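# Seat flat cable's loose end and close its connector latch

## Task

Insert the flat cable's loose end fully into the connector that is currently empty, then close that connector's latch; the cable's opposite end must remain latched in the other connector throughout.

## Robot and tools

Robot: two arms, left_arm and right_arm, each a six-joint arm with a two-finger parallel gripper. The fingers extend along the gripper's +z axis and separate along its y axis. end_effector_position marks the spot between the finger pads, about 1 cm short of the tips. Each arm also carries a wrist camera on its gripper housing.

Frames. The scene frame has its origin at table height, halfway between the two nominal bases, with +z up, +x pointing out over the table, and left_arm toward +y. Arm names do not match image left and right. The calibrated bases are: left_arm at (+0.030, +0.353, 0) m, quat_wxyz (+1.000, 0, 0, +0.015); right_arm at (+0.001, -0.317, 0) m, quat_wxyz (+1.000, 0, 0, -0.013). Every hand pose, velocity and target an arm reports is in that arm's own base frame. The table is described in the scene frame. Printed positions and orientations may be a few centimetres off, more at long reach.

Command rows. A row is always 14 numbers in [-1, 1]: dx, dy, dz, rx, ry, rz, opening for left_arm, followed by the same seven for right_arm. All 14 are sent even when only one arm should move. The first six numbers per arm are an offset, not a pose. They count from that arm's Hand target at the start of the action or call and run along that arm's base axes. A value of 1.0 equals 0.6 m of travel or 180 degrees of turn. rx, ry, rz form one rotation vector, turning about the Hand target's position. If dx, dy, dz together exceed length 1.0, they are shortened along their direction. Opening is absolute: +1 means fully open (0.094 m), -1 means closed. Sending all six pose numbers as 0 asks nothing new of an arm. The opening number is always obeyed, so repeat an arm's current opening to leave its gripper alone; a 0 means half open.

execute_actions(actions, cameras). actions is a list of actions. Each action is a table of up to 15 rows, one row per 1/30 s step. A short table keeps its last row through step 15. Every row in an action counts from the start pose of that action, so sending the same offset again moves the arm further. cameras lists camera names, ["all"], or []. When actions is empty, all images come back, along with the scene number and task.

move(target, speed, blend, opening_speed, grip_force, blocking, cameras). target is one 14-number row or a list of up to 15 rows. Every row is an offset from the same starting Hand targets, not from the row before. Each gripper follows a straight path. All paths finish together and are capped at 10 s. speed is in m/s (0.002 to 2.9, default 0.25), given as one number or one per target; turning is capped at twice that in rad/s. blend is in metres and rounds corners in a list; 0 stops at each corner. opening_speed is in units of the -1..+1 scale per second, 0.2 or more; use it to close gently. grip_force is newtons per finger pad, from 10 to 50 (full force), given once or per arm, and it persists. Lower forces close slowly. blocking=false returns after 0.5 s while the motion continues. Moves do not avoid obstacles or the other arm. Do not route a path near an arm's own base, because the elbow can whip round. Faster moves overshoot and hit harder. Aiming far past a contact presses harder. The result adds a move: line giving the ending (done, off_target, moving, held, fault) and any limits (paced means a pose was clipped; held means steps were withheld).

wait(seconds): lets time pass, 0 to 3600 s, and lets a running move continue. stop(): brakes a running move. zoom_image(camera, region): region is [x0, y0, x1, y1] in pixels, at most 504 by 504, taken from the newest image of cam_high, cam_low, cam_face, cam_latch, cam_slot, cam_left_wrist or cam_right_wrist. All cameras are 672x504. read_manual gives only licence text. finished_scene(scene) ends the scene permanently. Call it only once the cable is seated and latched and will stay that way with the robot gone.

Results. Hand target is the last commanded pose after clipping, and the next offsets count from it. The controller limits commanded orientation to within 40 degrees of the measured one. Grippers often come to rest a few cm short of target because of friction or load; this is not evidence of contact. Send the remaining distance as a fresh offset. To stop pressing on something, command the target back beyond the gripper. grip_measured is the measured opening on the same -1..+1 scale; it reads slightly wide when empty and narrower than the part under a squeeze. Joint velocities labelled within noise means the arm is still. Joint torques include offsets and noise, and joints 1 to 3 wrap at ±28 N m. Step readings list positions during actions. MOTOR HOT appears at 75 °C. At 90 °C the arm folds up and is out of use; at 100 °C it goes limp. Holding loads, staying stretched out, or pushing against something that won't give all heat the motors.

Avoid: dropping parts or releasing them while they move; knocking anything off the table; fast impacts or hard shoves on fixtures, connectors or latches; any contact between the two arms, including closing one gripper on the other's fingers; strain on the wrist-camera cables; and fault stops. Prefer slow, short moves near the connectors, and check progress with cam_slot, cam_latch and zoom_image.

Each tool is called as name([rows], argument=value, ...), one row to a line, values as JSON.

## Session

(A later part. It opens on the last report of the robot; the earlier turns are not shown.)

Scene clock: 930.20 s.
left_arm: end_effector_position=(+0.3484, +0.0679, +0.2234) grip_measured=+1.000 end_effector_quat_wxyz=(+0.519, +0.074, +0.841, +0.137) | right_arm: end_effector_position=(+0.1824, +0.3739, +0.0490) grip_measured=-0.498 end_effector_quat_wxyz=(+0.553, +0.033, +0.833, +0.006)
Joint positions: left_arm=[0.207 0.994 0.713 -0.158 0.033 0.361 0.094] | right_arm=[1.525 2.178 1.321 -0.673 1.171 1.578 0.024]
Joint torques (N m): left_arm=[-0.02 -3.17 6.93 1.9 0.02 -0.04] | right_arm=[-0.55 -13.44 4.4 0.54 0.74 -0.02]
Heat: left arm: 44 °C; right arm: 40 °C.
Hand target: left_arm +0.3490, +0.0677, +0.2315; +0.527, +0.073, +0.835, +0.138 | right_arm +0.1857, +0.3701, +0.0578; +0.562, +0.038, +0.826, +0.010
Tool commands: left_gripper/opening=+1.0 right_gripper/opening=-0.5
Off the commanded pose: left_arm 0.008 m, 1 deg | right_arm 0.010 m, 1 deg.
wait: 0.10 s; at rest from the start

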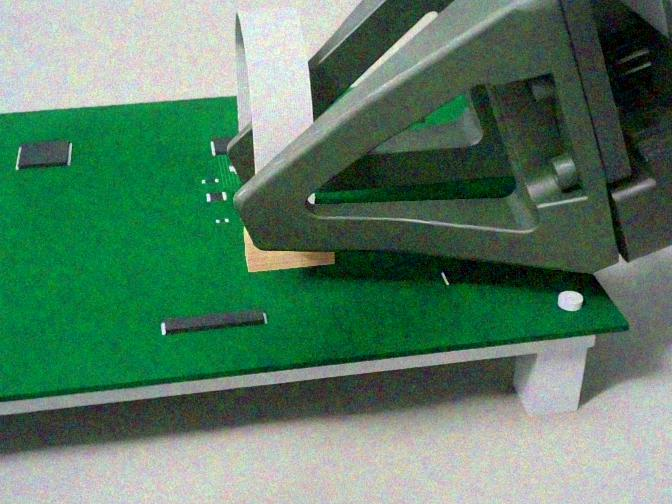

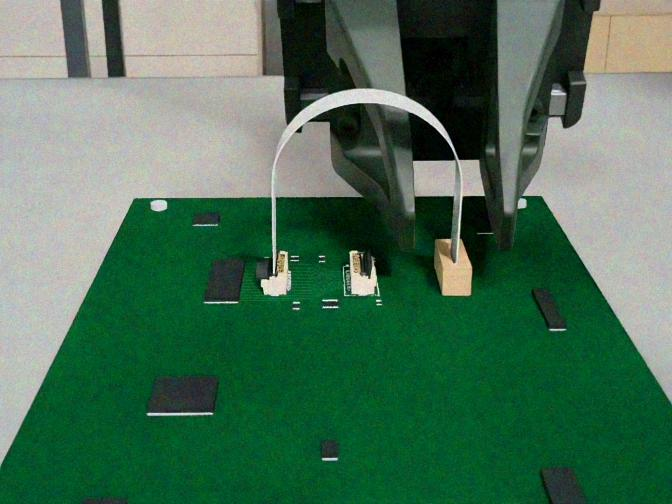

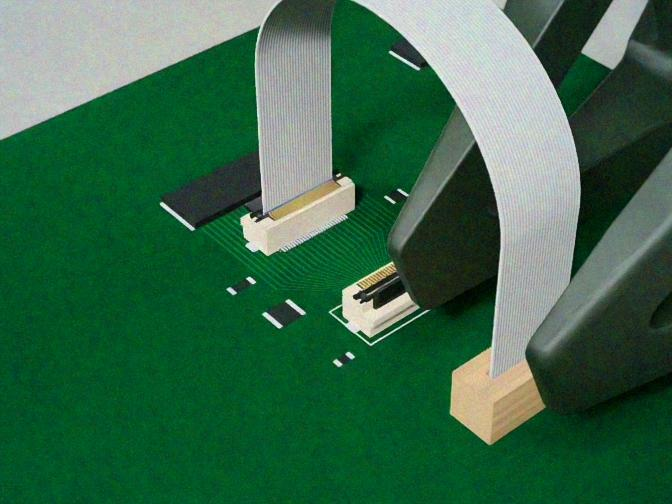

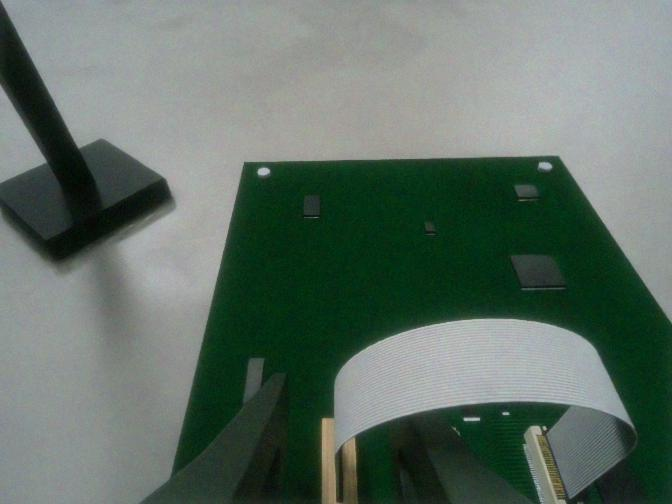

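move(target=[0,0,0,0,0,0,1,0.0,0.0,0.0,0,0,0.0,-0.97], speed=0.03, grip_force=20, opening_speed=0.2, cameras=["cam_face","cam_latch","cam_slot","cam_right_wrist"])

zoom_image(camera="cam_latch", region=[330, 60, 550, 310])

Scene clock: 940.97 s.
left_arm: end_effector_position=(+0.3484, +0.0679, +0.2234) grip_measured=+1.000 end_effector_quat_wxyz=(+0.519, +0.074, +0.841, +0.137) | right_arm: end_effector_position=(+0.1824, +0.3741, +0.0490) grip_measured=-0.968 end_effector_quat_wxyz=(+0.553, +0.033, +0.833, +0.006)
Joint positions: left_arm=[0.207 0.994 0.713 -0.158 0.033 0.361 0.094] | right_arm=[1.525 2.178 1.321 -0.671 1.171 1.577 0.002]
Joint torques (N m): left_arm=[0.01 -3.17 6.91 1.89 0.02 -0.04] | right_arm=[-0.53 -13.53 4.1 0.57 0.74 -0.02]
Heat: left arm: 44 °C; right arm: 41 °C.
Hand target: left_arm +0.3490, +0.0677, +0.2315; +0.527, +0.073, +0.835, +0.138 | right_arm +0.1857, +0.3701, +0.0578; +0.562, +0.038, +0.826, +0.010
Off the commanded pose: left_arm 0.008 m, 1 deg | right_arm 0.010 m, 1 deg.
grip_force (N): 20, 20
move: done

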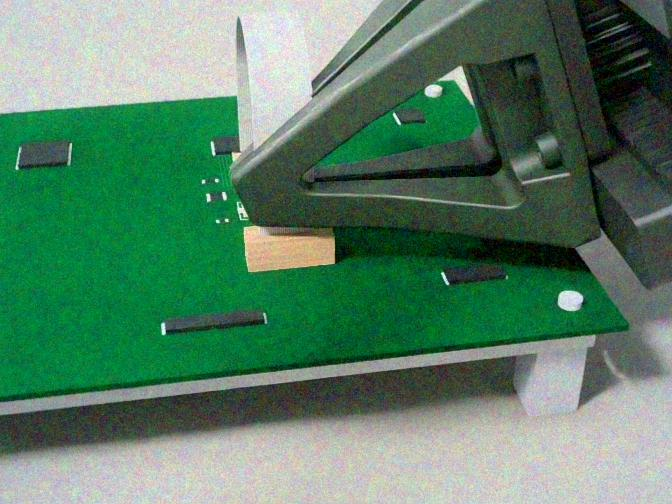

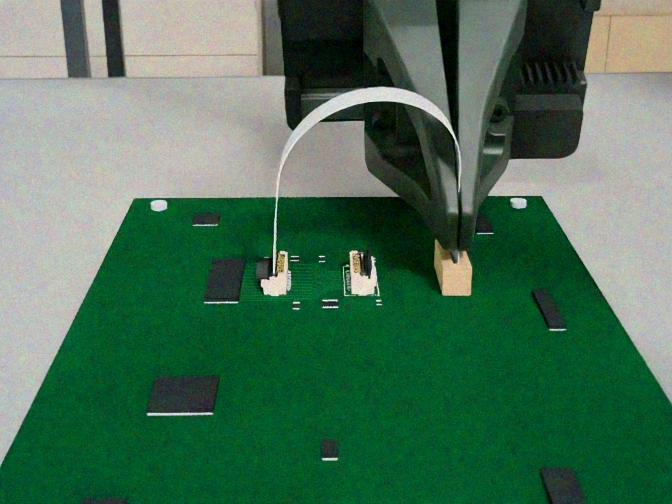

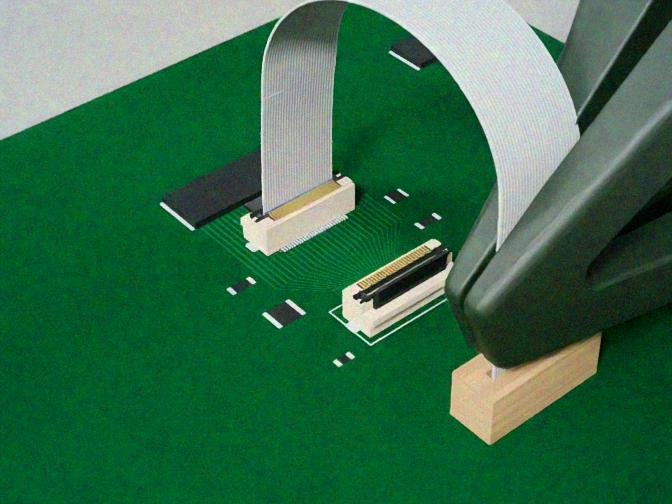

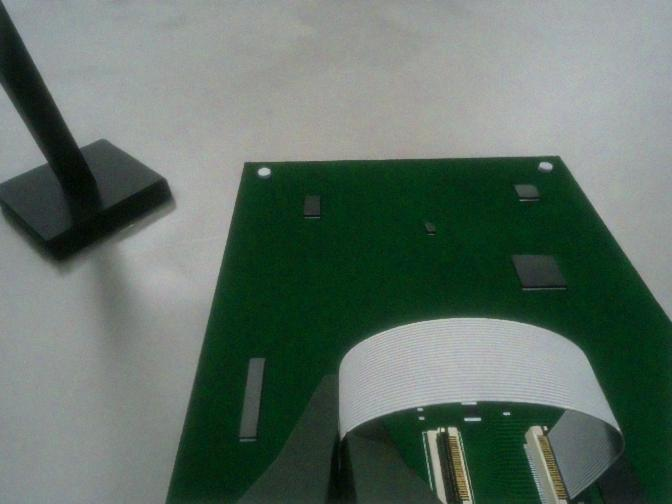

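Scaled by 2.016 from the camera's image (finer frame: 960x720).

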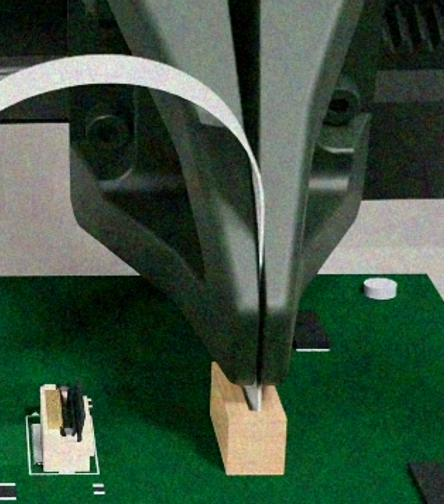

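move(target=[0,0,0,0,0,0,1,0.0,0.0,0.0,0,0,0.0,-1], speed=0.03, grip_force=25, opening_speed=0.2, cameras=["cam_latch"])

zoom_image(camera="cam_latch", region=[380, 160, 530, 310])

Scene clock: 951.00 s.
left_arm: end_effector_position=(+0.3484, +0.0679, +0.2234) grip_measured=+1.000 end_effector_quat_wxyz=(+0.519, +0.074, +0.841, +0.137) | right_arm: end_effector_position=(+0.1824, +0.3741, +0.0490) grip_measured=-0.988 end_effector_quat_wxyz=(+0.553, +0.033, +0.833, +0.006)
Joint positions: left_arm=[0.207 0.994 0.713 -0.158 0.033 0.361 0.094] | right_arm=[1.525 2.178 1.321 -0.671 1.171 1.577 0.001]
Joint torques (N m): left_arm=[-0.02 -3.15 6.94 1.89 0.02 -0.04] | right_arm=[-0.5 -13.42 4.16 0.55 0.73 -0.05]
Heat: left arm: 44 °C; right arm: 41 °C.
Hand target: left_arm +0.3490, +0.0677, +0.2315; +0.527, +0.073, +0.835, +0.138 | right_arm +0.1857, +0.3700, +0.0578; +0.562, +0.038, +0.826, +0.010
Off the commanded pose: left_arm 0.008 m, 1 deg | right_arm 0.010 m, 1 deg.
grip_force (N): 25, 25
move: done

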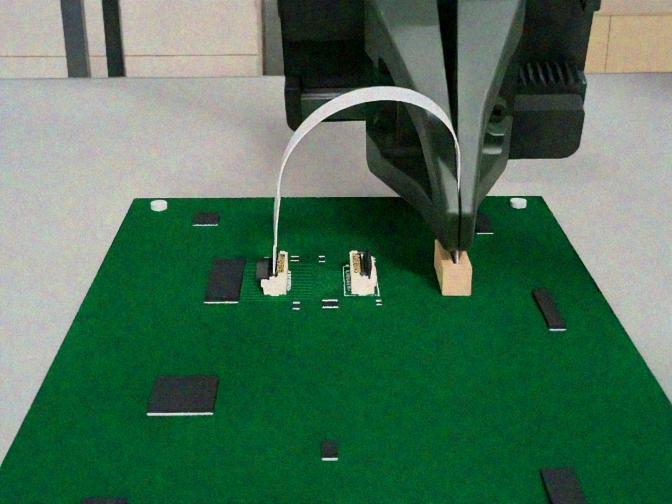

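Scaled by 3.360 from the camera's image (finer frame: 960x720).

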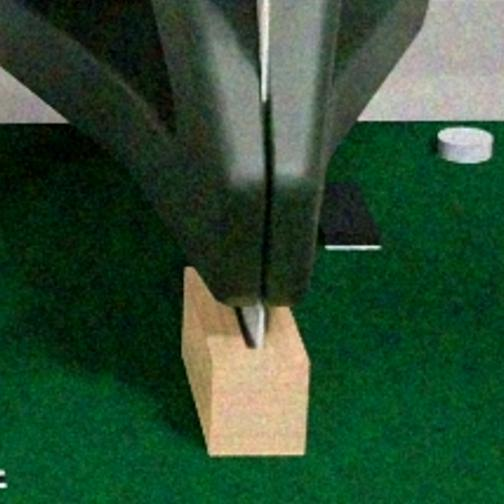

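move(target=[0,0,0,0,0,0,1,0.0,0.0,0.042,0,0,0.0,-1], speed=0.03, cameras=["cam_latch","cam_face","cam_slot"])

zoom_image(camera="cam_latch", region=[330, 110, 530, 310])

Scene clock: 963.77 s.
left_arm: end_effector_position=(+0.3484, +0.0679, +0.2234) grip_measured=+1.000 end_effector_quat_wxyz=(+0.519, +0.074, +0.841, +0.137) | right_arm: end_effector_position=(+0.1822, +0.3694, +0.0667) grip_measured=-0.988 end_effector_quat_wxyz=(+0.553, +0.030, +0.833, +0.003)
Joint positions: left_arm=[0.207 0.994 0.713 -0.158 0.033 0.361 0.094] | right_arm=[1.525 2.128 1.321 -0.726 1.171 1.572 0.001]
Joint torques (N m): left_arm=[0.01 -3.15 6.93 1.9 0.02 -0.04] | right_arm=[-0.38 -13.48 7.21 0.31 0.76 0.02]
Heat: left arm: 44 °C; right arm: 41 °C.
Hand target: left_arm +0.3490, +0.0677, +0.2315; +0.527, +0.073, +0.835, +0.138 | right_arm +0.1857, +0.3701, +0.0829; +0.562, +0.038, +0.826, +0.010
Off the commanded pose: left_arm 0.008 m, 1 deg | right_arm 0.017 m, 2 deg.
grip_force (N): 25, 25
move: off_target (right_arm)
Images, in order (width x height): cam_face 672x504, cam_latch 672x504, cam_slot 672x504.

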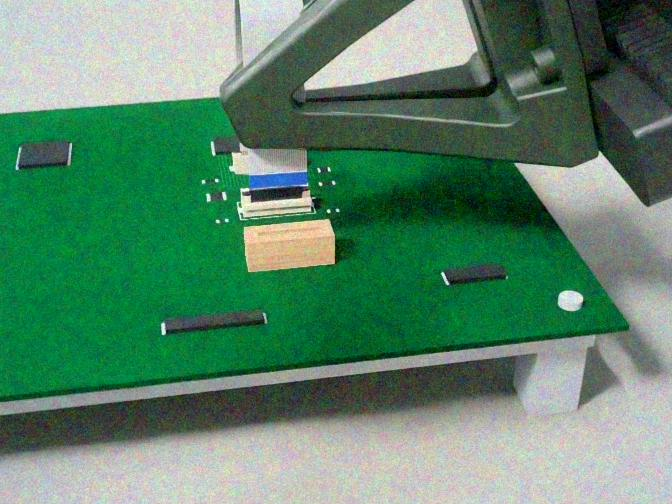

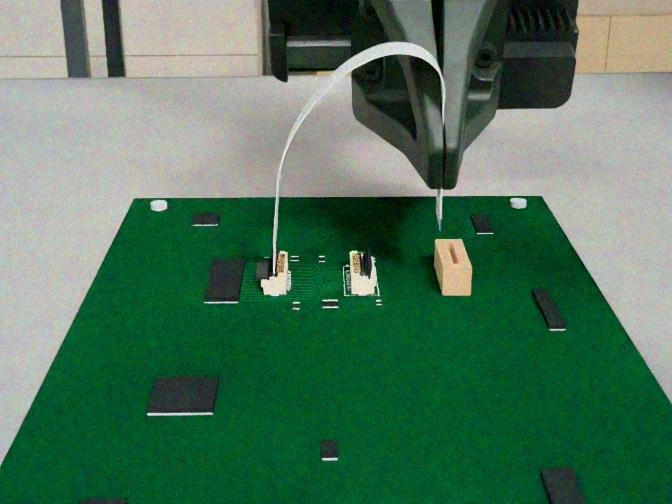

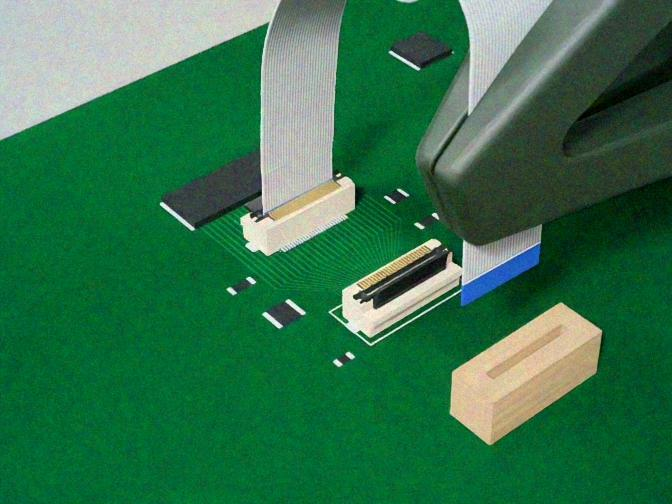

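Scaled by 2.520 from the camera's image (finer frame: 960x720).

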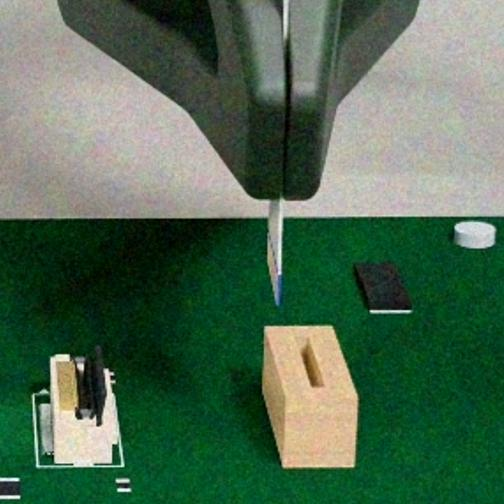

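zoom_image(camera="cam_latch", region=[335, 230, 395, 305])

zoom_image(camera="cam_face", region=[200, 90, 360, 250])

zoom_image(camera="cam_slot", region=[320, 130, 570, 350])

Scaled by 6.720 from the camera's image (finer frame: 960x720).

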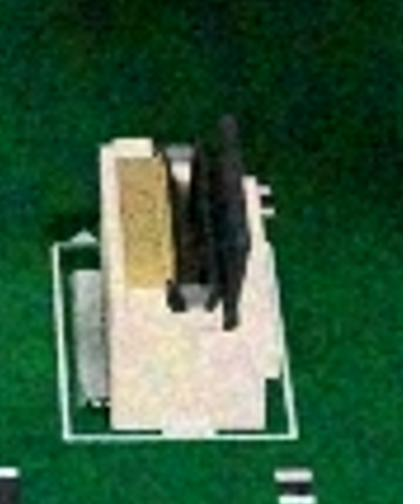

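Scaled by 3.150 from the camera's image (finer frame: 960x720).

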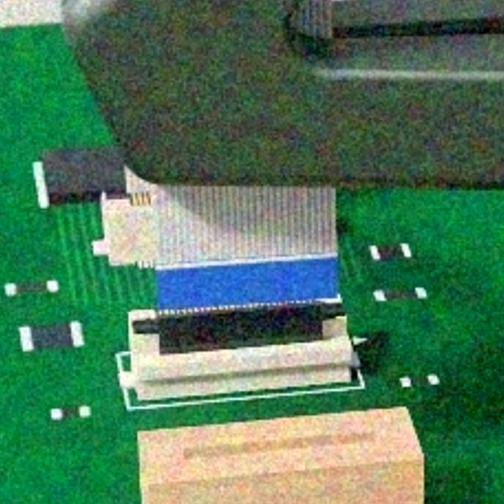

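Scaled by 2.016 from the camera's image (finer frame: 960x720).

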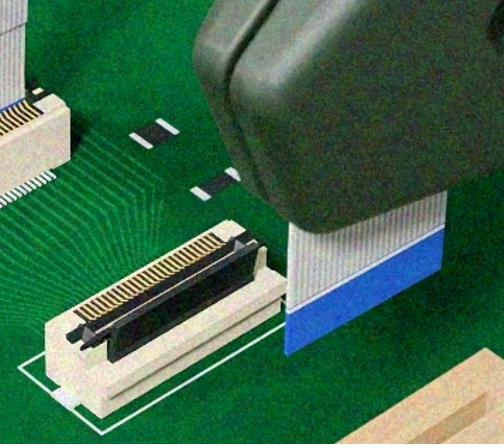

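move(target=[0,0,0,0,0,0,1,-0.002,-0.033,0.002,-0.003,0,0.0,-1], speed=0.03, cameras=["cam_latch","cam_face","cam_slot"])

zoom_image(camera="cam_latch", region=[310, 160, 460, 310])

zoom_image(camera="cam_face", region=[200, 90, 360, 250])

Scene clock: 1016.73 s.
left_arm: end_effector_position=(+0.3484, +0.0679, +0.2234) grip_measured=+1.000 end_effector_quat_wxyz=(+0.519, +0.074, +0.841, +0.137) | right_arm: end_effector_position=(+0.1815, +0.3555, +0.0746) grip_measured=-0.988 end_effector_quat_wxyz=(+0.553, +0.030, +0.833, +0.003)
Joint positions: left_arm=[0.207 0.994 0.713 -0.158 0.033 0.361 0.094] | right_arm=[1.525 2.068 1.26 -0.727 1.171 1.572 0.001]
Joint torques (N m): left_arm=[-0.01 -3.17 6.91 1.89 0.02 -0.04] | right_arm=[-0.53 -12.98 4.52 0.43 0.72 -0.02]
Heat: left arm: 45 °C; right arm: 41 °C.
Hand target: left_arm +0.3490, +0.0677, +0.2315; +0.527, +0.073, +0.835, +0.138 | right_arm +0.1845, +0.3502, +0.0841; +0.562, +0.035, +0.826, +0.006
Off the commanded pose: left_arm 0.008 m, 1 deg | right_arm 0.011 m, 2 deg.
grip_force (N): 25, 25
move: off_target (right_arm)
Images, in order (width x height): cam_face 672x504, cam_latch 672x504, cam_slot 672x504.

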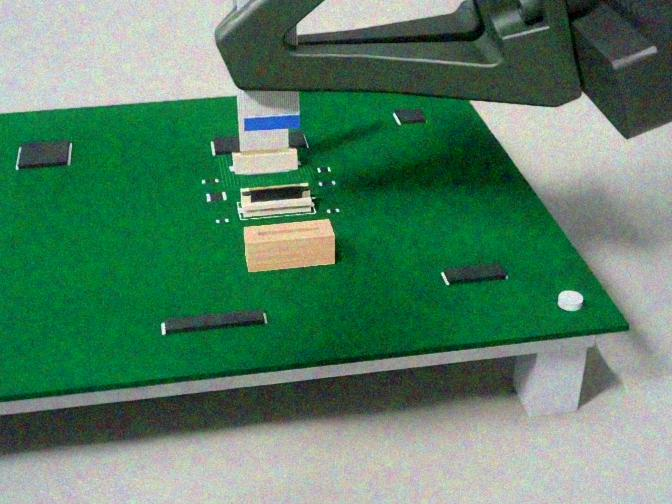

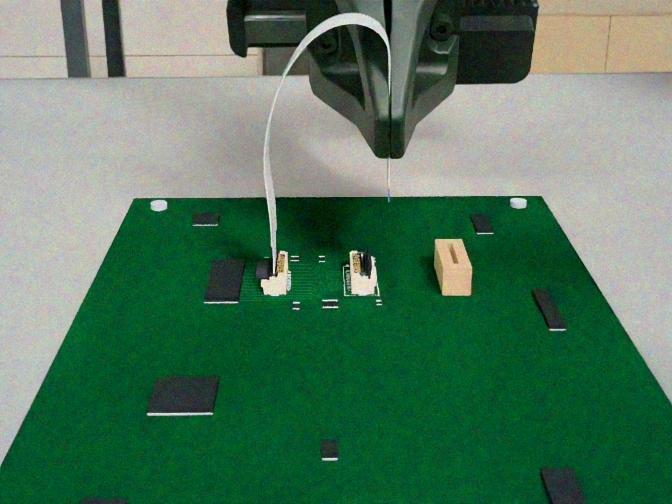

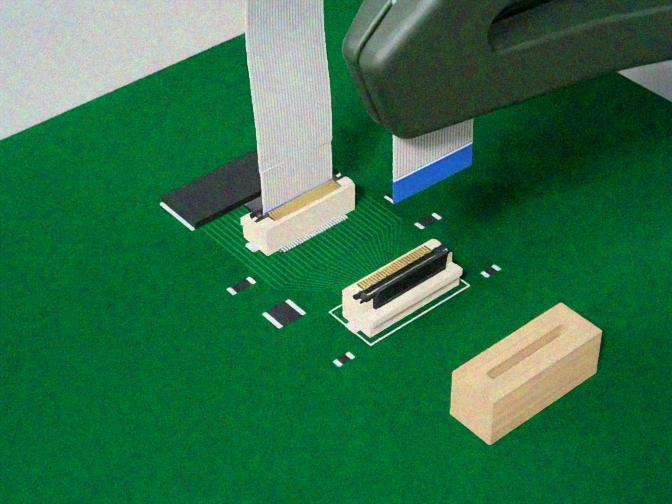

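Scaled by 3.360 from the camera's image (finer frame: 960x720).

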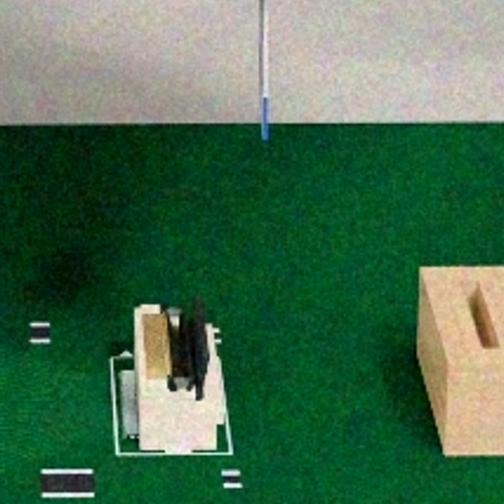

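Scaled by 3.150 from the camera's image (finer frame: 960x720).

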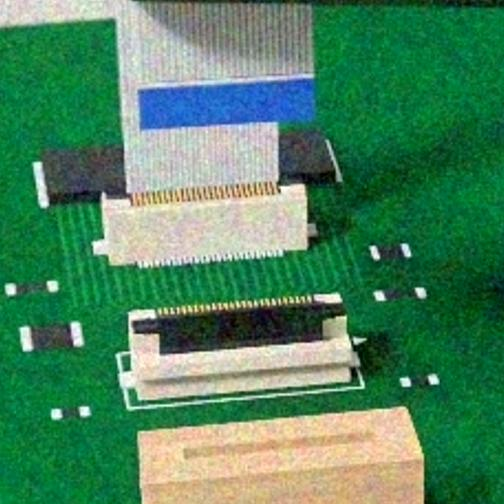

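move(target=[0,0,0,0,0,0,1,-0.015,-0.012,-0.005,-0.002,0,0.0,-1], speed=0.03, cameras=["cam_latch","cam_face","cam_slot"])

zoom_image(camera="cam_latch", region=[310, 160, 460, 310])

zoom_image(camera="cam_face", region=[200, 90, 360, 250])

Scene clock: 1043.67 s.
left_arm: end_effector_position=(+0.3484, +0.0679, +0.2234) grip_measured=+1.000 end_effector_quat_wxyz=(+0.519, +0.074, +0.841, +0.137) | right_arm: end_effector_position=(+0.1773, +0.3478, +0.0720) grip_measured=-0.988 end_effector_quat_wxyz=(+0.554, +0.034, +0.832, +0.001)
Joint positions: left_arm=[0.207 0.994 0.713 -0.158 0.033 0.361 0.094] | right_arm=[1.537 2.065 1.24 -0.758 1.175 1.626 0.001]
Joint torques (N m): left_arm=[-0.01 -3.17 6.94 1.89 0.02 -0.04] | right_arm=[0.57 -12.72 4.49 0.19 0.72 0.06]
Heat: left arm: 45 °C; right arm: 39 °C.
Hand target: left_arm +0.3490, +0.0677, +0.2315; +0.527, +0.073, +0.835, +0.138 | right_arm +0.1755, +0.3430, +0.0811; +0.562, +0.033, +0.826, +0.003
Off the commanded pose: left_arm 0.008 m, 1 deg | right_arm 0.010 m, 1 deg.
grip_force (N): 25, 25
move: done
Images, in order (width x height): cam_face 672x504, cam_latch 672x504, cam_slot 672x504.

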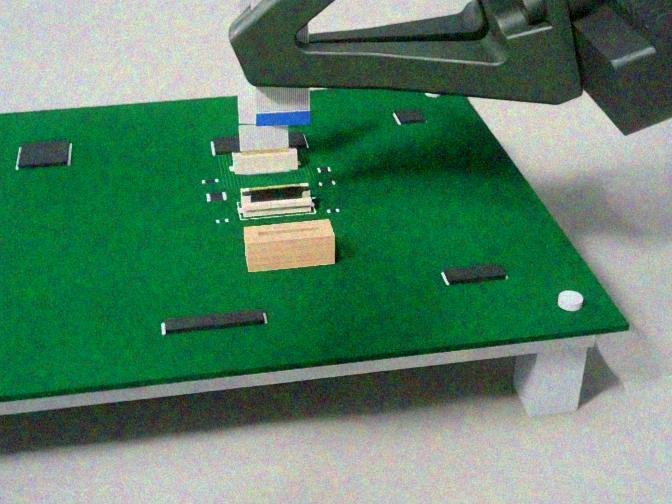

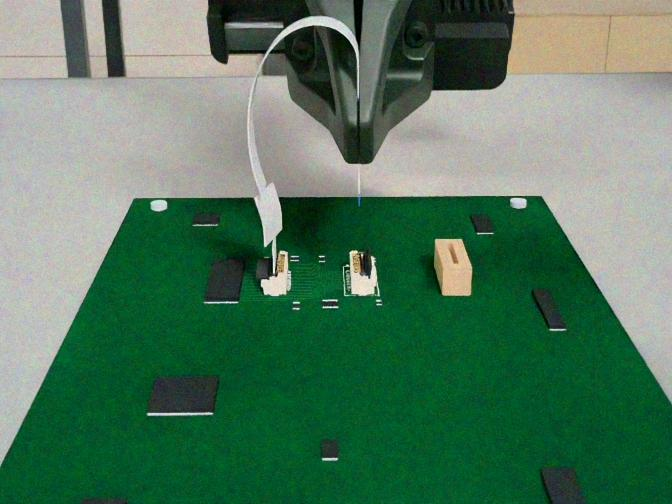

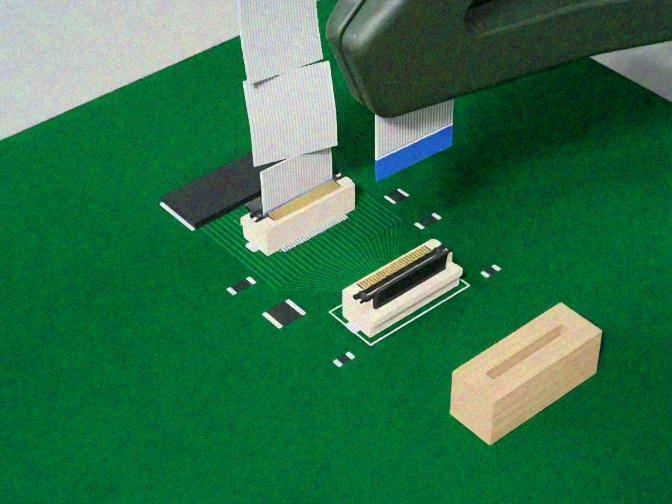

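Scaled by 3.360 from the camera's image (finer frame: 960x720).

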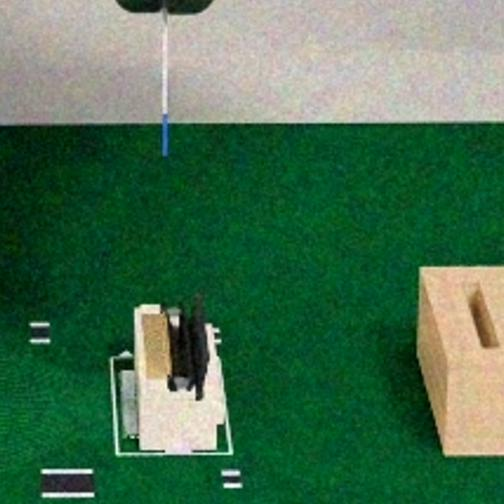

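Scaled by 3.150 from the camera's image (finer frame: 960x720).

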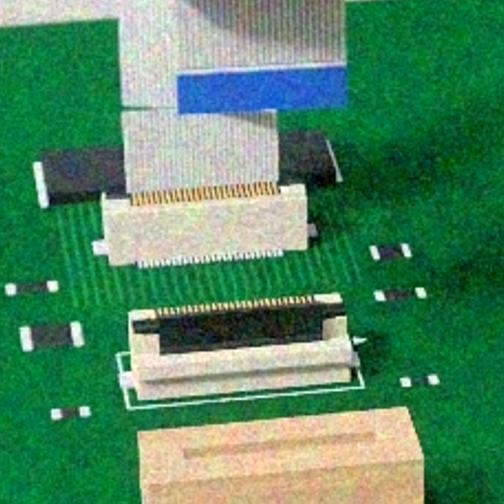

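move(target=[0,0,0,0,0,0,1,0.0117,0.003,-0.005,0,0,0.0,-1], speed=0.03, cameras=[])

Scene clock: 1062.13 s.
left_arm: end_effector_position=(+0.3484, +0.0679, +0.2234) grip_measured=+1.000 end_effector_quat_wxyz=(+0.519, +0.074, +0.841, +0.137) | right_arm: end_effector_position=(+0.1798, +0.3487, +0.0706) grip_measured=-0.988 end_effector_quat_wxyz=(+0.554, +0.029, +0.832, -0.001)
Joint positions: left_arm=[0.207 0.994 0.713 -0.158 0.033 0.361 0.094] | right_arm=[1.53 2.065 1.233 -0.729 1.175 1.593 0.001]
Joint torques (N m): left_arm=[-0.02 -3.15 6.93 1.89 0.02 -0.04] | right_arm=[-0.51 -12.57 4.44 0.52 0.73 -0.01]
Heat: left arm: 45 °C; right arm: 41 °C.
Hand target: left_arm +0.3490, +0.0677, +0.2315; +0.527, +0.073, +0.835, +0.138 | right_arm +0.1825, +0.3449, +0.0782; +0.562, +0.033, +0.826, +0.004
Off the commanded pose: left_arm 0.008 m, 1 deg | right_arm 0.009 m, 1 deg.
grip_force (N): 25, 25
move: done

move(target=[0,0,0,0,0,0,1,0.0,0.0,-0.0133,0,0,0.0,-1], speed=0.03, cameras=["cam_latch","cam_face","cam_slot"])

zoom_image(camera="cam_latch", region=[310, 160, 430, 310])

zoom_image(camera="cam_face", region=[200, 90, 360, 250])

zoom_image(camera="cam_slot", region=[300, 150, 500, 350])

Scene clock: 1075.57 s.
left_arm: end_effector_position=(+0.3484, +0.0679, +0.2234) grip_measured=+1.000 end_effector_quat_wxyz=(+0.519, +0.074, +0.841, +0.137) | right_arm: end_effector_position=(+0.1798, +0.3496, +0.0682) grip_measured=-0.988 end_effector_quat_wxyz=(+0.554, +0.033, +0.832, +0.006)
Joint positions: left_arm=[0.207 0.994 0.713 -0.158 0.033 0.361 0.094] | right_arm=[1.53 2.065 1.221 -0.7 1.175 1.592 0.001]
Joint torques (N m): left_arm=[-0.01 -3.15 6.93 1.9 0.02 -0.04] | right_arm=[-0.5 -11.02 4.1 0.57 0.74 0]
Heat: left arm: 45 °C; right arm: 42 °C.
Hand target: left_arm +0.3490, +0.0677, +0.2315; +0.527, +0.073, +0.835, +0.138 | right_arm +0.1825, +0.3448, +0.0702; +0.562, +0.033, +0.826, +0.004
Off the commanded pose: left_arm 0.008 m, 1 deg | right_arm 0.006 m, 1 deg.
grip_force (N): 25, 25
move: done
Images, in order (width x height): cam_face 672x504, cam_latch 672x504, cam_slot 672x504.

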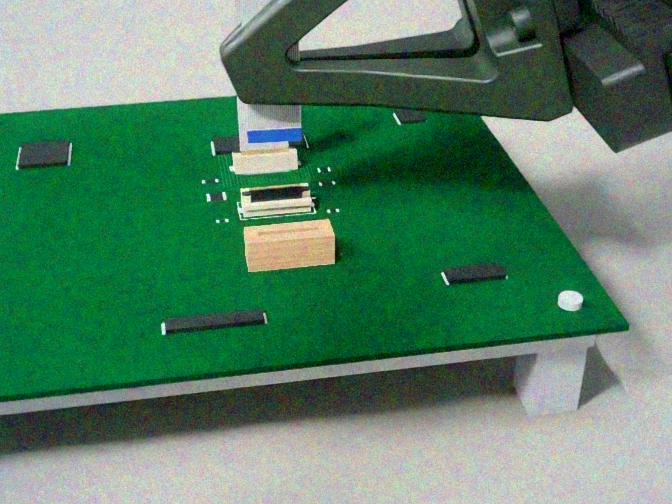

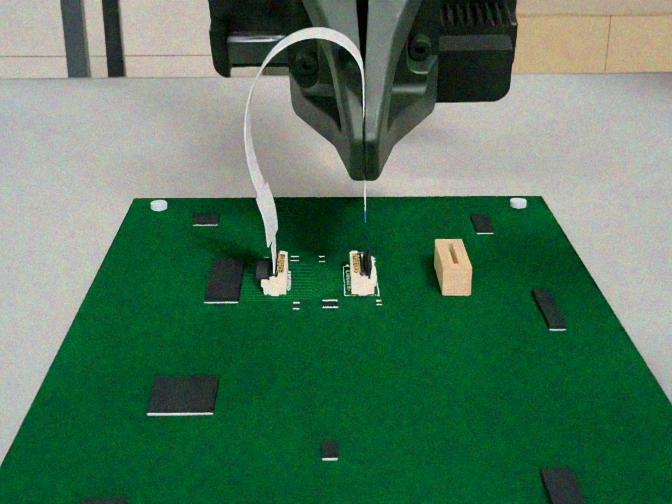

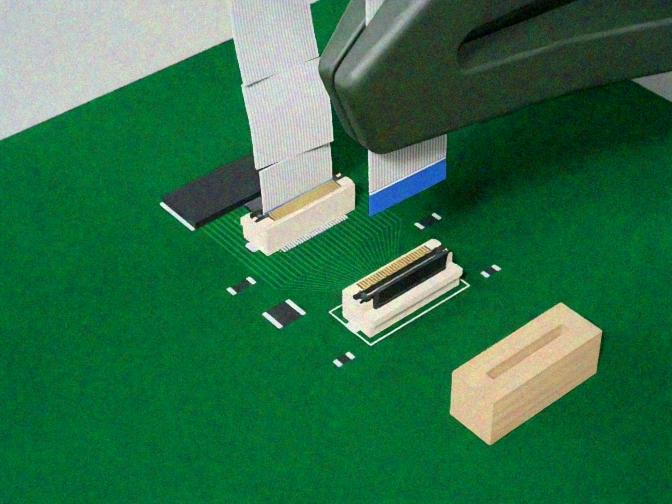

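Scaled by 3.360 from the camera's image (finer frame: 960x720).

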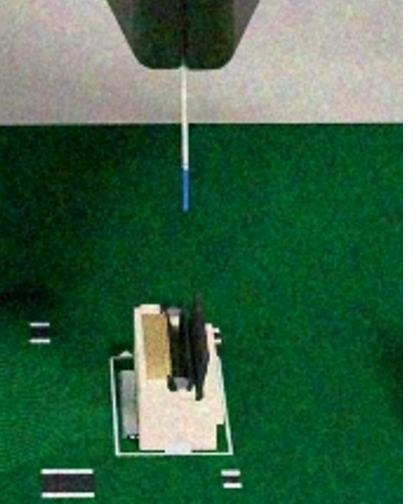

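Scaled by 3.150 from the camera's image (finer frame: 960x720).

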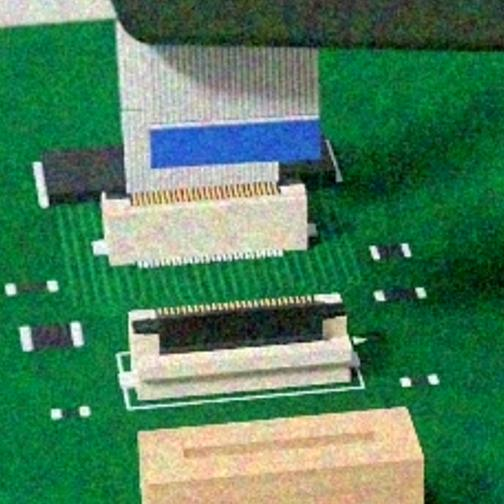

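Scaled by 2.520 from the camera's image (finer frame: 960x720).

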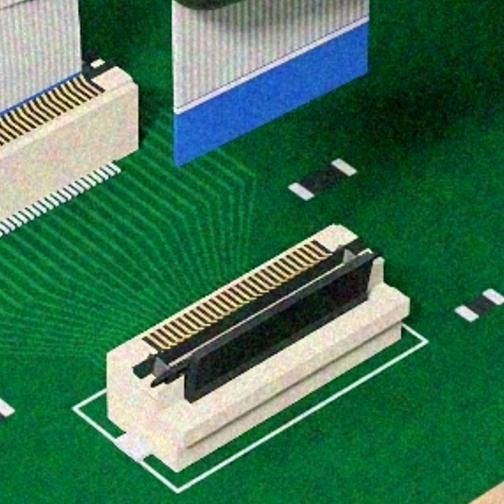

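zoom_image(camera="cam_latch", region=[245, 230, 315, 305])

zoom_image(camera="cam_latch", region=[330, 200, 400, 275])

zoom_image(camera="cam_slot", region=[335, 225, 475, 345])

zoom_image(camera="cam_slot", region=[235, 160, 375, 260])

Scaled by 6.720 from the camera's image (finer frame: 960x720).

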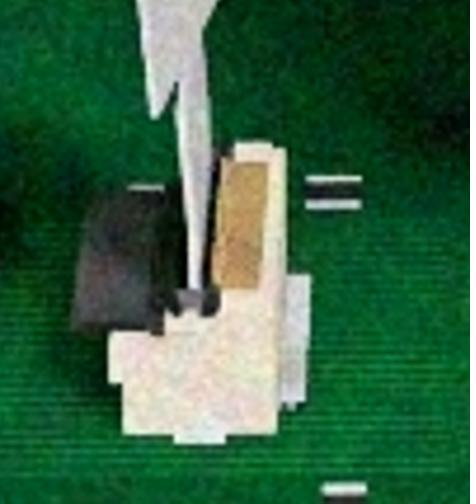

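Scaled by 6.720 from the camera's image (finer frame: 960x720).

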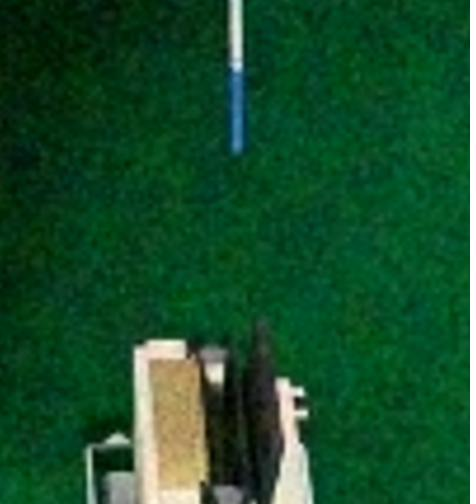

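Scaled by 3.600 from the camera's image (finer frame: 960x720).

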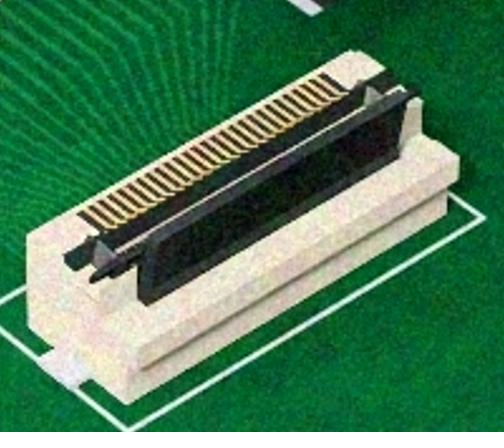

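Scaled by 3.600 from the camera's image (finer frame: 960x720).

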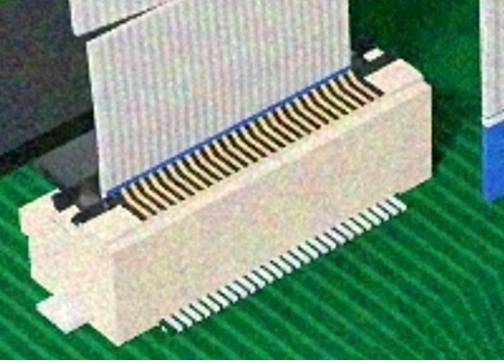

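move(target=[0,0,0,0,0,0,1,0.0,0.0,-0.0,0,0,0.02,-1], speed=0.03, cameras=[])

Scene clock: 1183.70 s.
left_arm: end_effector_position=(+0.3484, +0.0679, +0.2234) grip_measured=+1.000 end_effector_quat_wxyz=(+0.519, +0.074, +0.841, +0.137) | right_arm: end_effector_position=(+0.1798, +0.3496, +0.0632) grip_measured=-0.988 end_effector_quat_wxyz=(+0.556, +0.002, +0.831, +0.018)
Joint positions: left_arm=[0.207 0.994 0.713 -0.158 0.033 0.361 0.094] | right_arm=[1.53 2.019 1.115 -0.496 1.175 1.421 0.001]
Joint torques (N m): left_arm=[-0.01 -3.17 6.93 1.89 0.02 -0.04] | right_arm=[-0.59 -12.22 4.16 0.73 0.66 -0.05]
Heat: left arm: 45 °C; right arm: 41 °C.
Hand target: left_arm +0.3490, +0.0677, +0.2315; +0.527, +0.073, +0.835, +0.138 | right_arm +0.1825, +0.3449, +0.0702; +0.562, +0.008, +0.827, +0.021
Off the commanded pose: left_arm 0.008 m, 1 deg | right_arm 0.009 m, 1 deg.
grip_force (N): 25, 25
move: done

wait(seconds=0.1, cameras=["cam_latch","cam_face","cam_slot","cam_right_wrist"])

zoom_image(camera="cam_latch", region=[320, 200, 400, 300])

zoom_image(camera="cam_face", region=[200, 90, 360, 250])

zoom_image(camera="cam_slot", region=[320, 160, 480, 345])

Scene clock: 1192.00 s.
left_arm: end_effector_position=(+0.3484, +0.0679, +0.2234) grip_measured=+1.000 end_effector_quat_wxyz=(+0.519, +0.074, +0.841, +0.137) | right_arm: end_effector_position=(+0.1798, +0.3496, +0.0632) grip_measured=-0.988 end_effector_quat_wxyz=(+0.556, +0.002, +0.831, +0.018)
Joint positions: left_arm=[0.207 0.994 0.713 -0.158 0.033 0.361 0.094] | right_arm=[1.53 2.019 1.115 -0.496 1.175 1.421 0.001]
Joint torques (N m): left_arm=[-0.02 -3.15 6.93 1.89 0.02 -0.04] | right_arm=[-0.51 -12.08 4.23 0.71 0.66 0.01]
Heat: left arm: 45 °C; right arm: 41 °C.
Hand target: left_arm +0.3490, +0.0677, +0.2315; +0.527, +0.073, +0.835, +0.138 | right_arm +0.1825, +0.3449, +0.0702; +0.562, +0.008, +0.827, +0.021
Tool commands: left_gripper/opening=+1.0 right_gripper/opening=-1.0
Off the commanded pose: left_arm 0.008 m, 1 deg | right_arm 0.009 m, 1 deg.
grip_force (N): 25, 25
wait: 0.10 s; at rest from the start
Images, in order (width x height): cam_face 672x504, cam_latch 672x504, cam_slot 672x504, cam_right_wrist 672x504.

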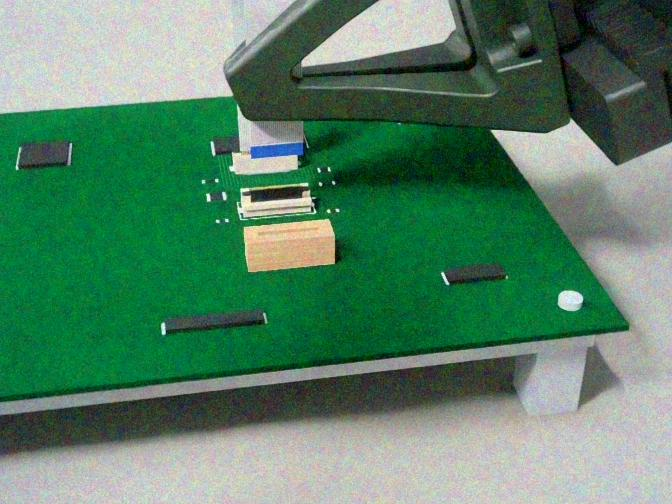

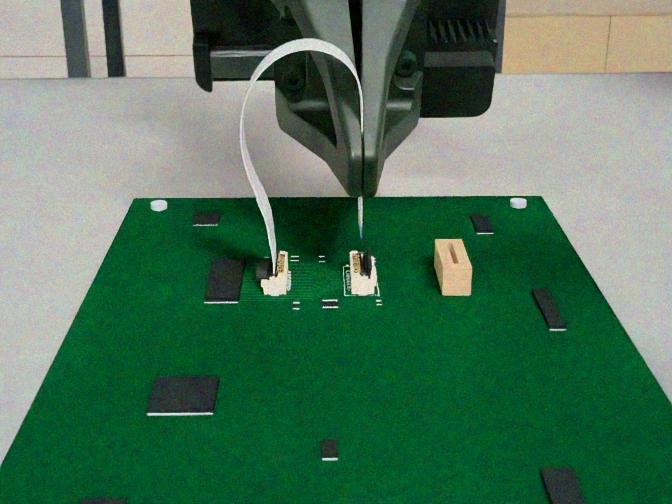

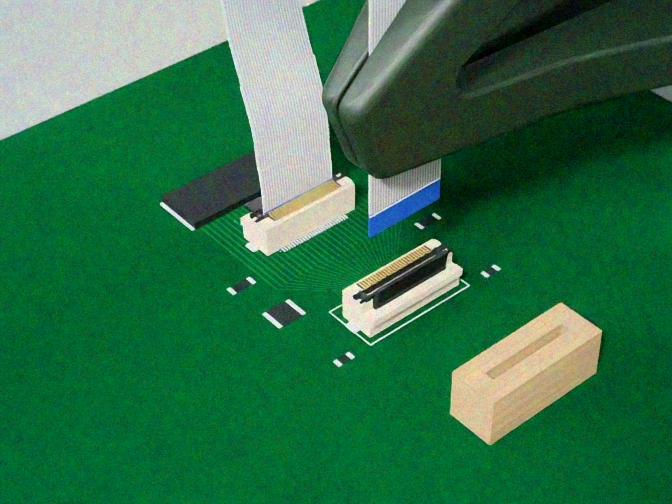

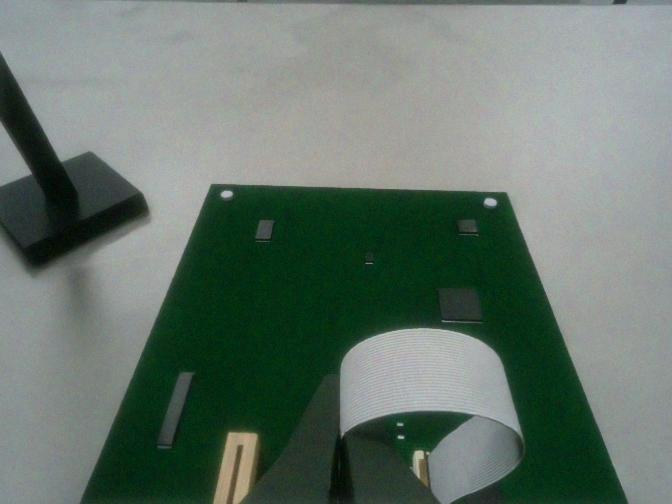

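Scaled by 5.040 from the camera's image (finer frame: 960x720).

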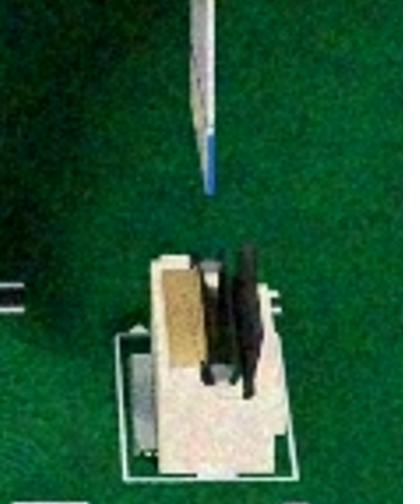

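Scaled by 3.150 from the camera's image (finer frame: 960x720).

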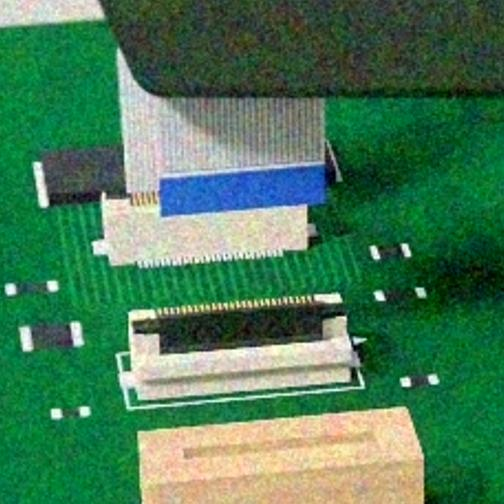

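Scaled by 2.724 from the camera's image (finer frame: 960x720).

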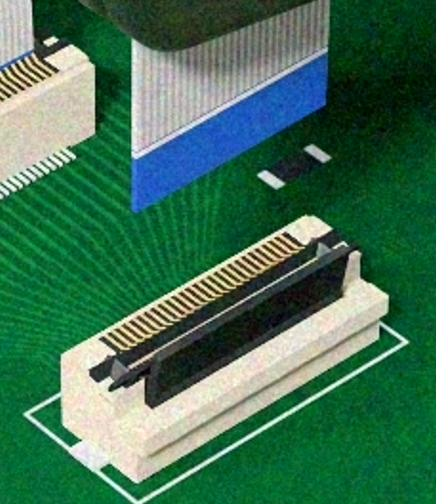

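move(target=[0,0,0,0,0,0,1,0.003,0.005,-0.008,0,0,0.0,-1], speed=0.03, cameras=[])

Scene clock: 1215.43 s.
left_arm: end_effector_position=(+0.3484, +0.0679, +0.2234) grip_measured=+1.000 end_effector_quat_wxyz=(+0.519, +0.074, +0.841, +0.137) | right_arm: end_effector_position=(+0.1810, +0.3528, +0.0639) grip_measured=-0.988 end_effector_quat_wxyz=(+0.557, +0.005, +0.830, +0.025)
Joint positions: left_arm=[0.207 0.994 0.713 -0.158 0.033 0.361 0.094] | right_arm=[1.527 2.019 1.115 -0.468 1.175 1.407 0.001]
Joint torques (N m): left_arm=[-0.02 -3.15 6.91 1.89 0.01 -0.04] | right_arm=[-0.81 -10.58 4.68 0.77 0.61 -0.01]
Heat: left arm: 45 °C; right arm: 42 °C.
Hand target: left_arm +0.3490, +0.0677, +0.2315; +0.527, +0.073, +0.835, +0.138 | right_arm +0.1844, +0.3479, +0.0654; +0.562, +0.008, +0.827, +0.021
Off the commanded pose: left_arm 0.008 m, 1 deg | right_arm 0.006 m, 1 deg.
grip_force (N): 25, 25
move: done

move(target=[0,0,0,0,0,0,1,0.0,-0.005,0.038,0,0,0.0,-1], speed=0.04, cameras=[])

move(target=[0,0,0,0,0,0,1,0.0,0.0,-0.03,0,0,0.0,-1], speed=0.02, cameras=[])

Scene clock: 1241.00 s.
left_arm: end_effector_position=(+0.3484, +0.0679, +0.2234) grip_measured=+1.000 end_effector_quat_wxyz=(+0.519, +0.074, +0.841, +0.137) | right_arm: end_effector_position=(+0.1808, +0.3483, +0.0782) grip_measured=-0.988 end_effector_quat_wxyz=(+0.557, +0.002, +0.830, +0.022)
Joint positions: left_arm=[0.207 0.994 0.713 -0.158 0.033 0.361 0.094] | right_arm=[1.527 1.973 1.115 -0.518 1.175 1.401 0.001]
Joint torques (N m): left_arm=[-0.01 -3.18 6.93 1.89 0.01 -0.04] | right_arm=[-0.8 -11.67 6.17 0.51 0.66 0.02]
Heat: left arm: 45 °C; right arm: 41 °C.
Hand target: left_arm +0.3490, +0.0677, +0.2315; +0.527, +0.073, +0.835, +0.138 | right_arm +0.1843, +0.3449, +0.0881; +0.562, +0.007, +0.827, +0.021
Off the commanded pose: left_arm 0.008 m, 1 deg | right_arm 0.011 m, 1 deg.
grip_force (N): 25, 25
move: off_target (right_arm)

Scene clock: 1242.40 s.
left_arm: end_effector_position=(+0.3484, +0.0679, +0.2234) grip_measured=+1.000 end_effector_quat_wxyz=(+0.519, +0.074, +0.841, +0.137) | right_arm: end_effector_position=(+0.1810, +0.3534, +0.0793) grip_measured=-0.988 end_effector_quat_wxyz=(+0.558, +0.012, +0.829, +0.037)
Joint positions: left_arm=[0.207 0.994 0.713 -0.158 0.033 0.361 0.094] | right_arm=[1.527 1.973 1.115 -0.481 1.175 1.401 0.001]
Joint torques (N m): left_arm=[-0.01 -3.18 6.91 1.89 0.02 -0.04] | right_arm=[-0.69 -8.14 4.03 0.82 0.61 0.01]
Heat: left arm: 45 °C; right arm: 41 °C.
Hand target: left_arm +0.3490, +0.0677, +0.2315; +0.527, +0.073, +0.835, +0.138 | right_arm +0.1844, +0.3449, +0.0701; +0.562, +0.007, +0.827, +0.021
Off the commanded pose: left_arm 0.008 m, 1 deg | right_arm 0.013 m, 2 deg.
grip_force (N): 25, 25
move: off_target (right_arm)


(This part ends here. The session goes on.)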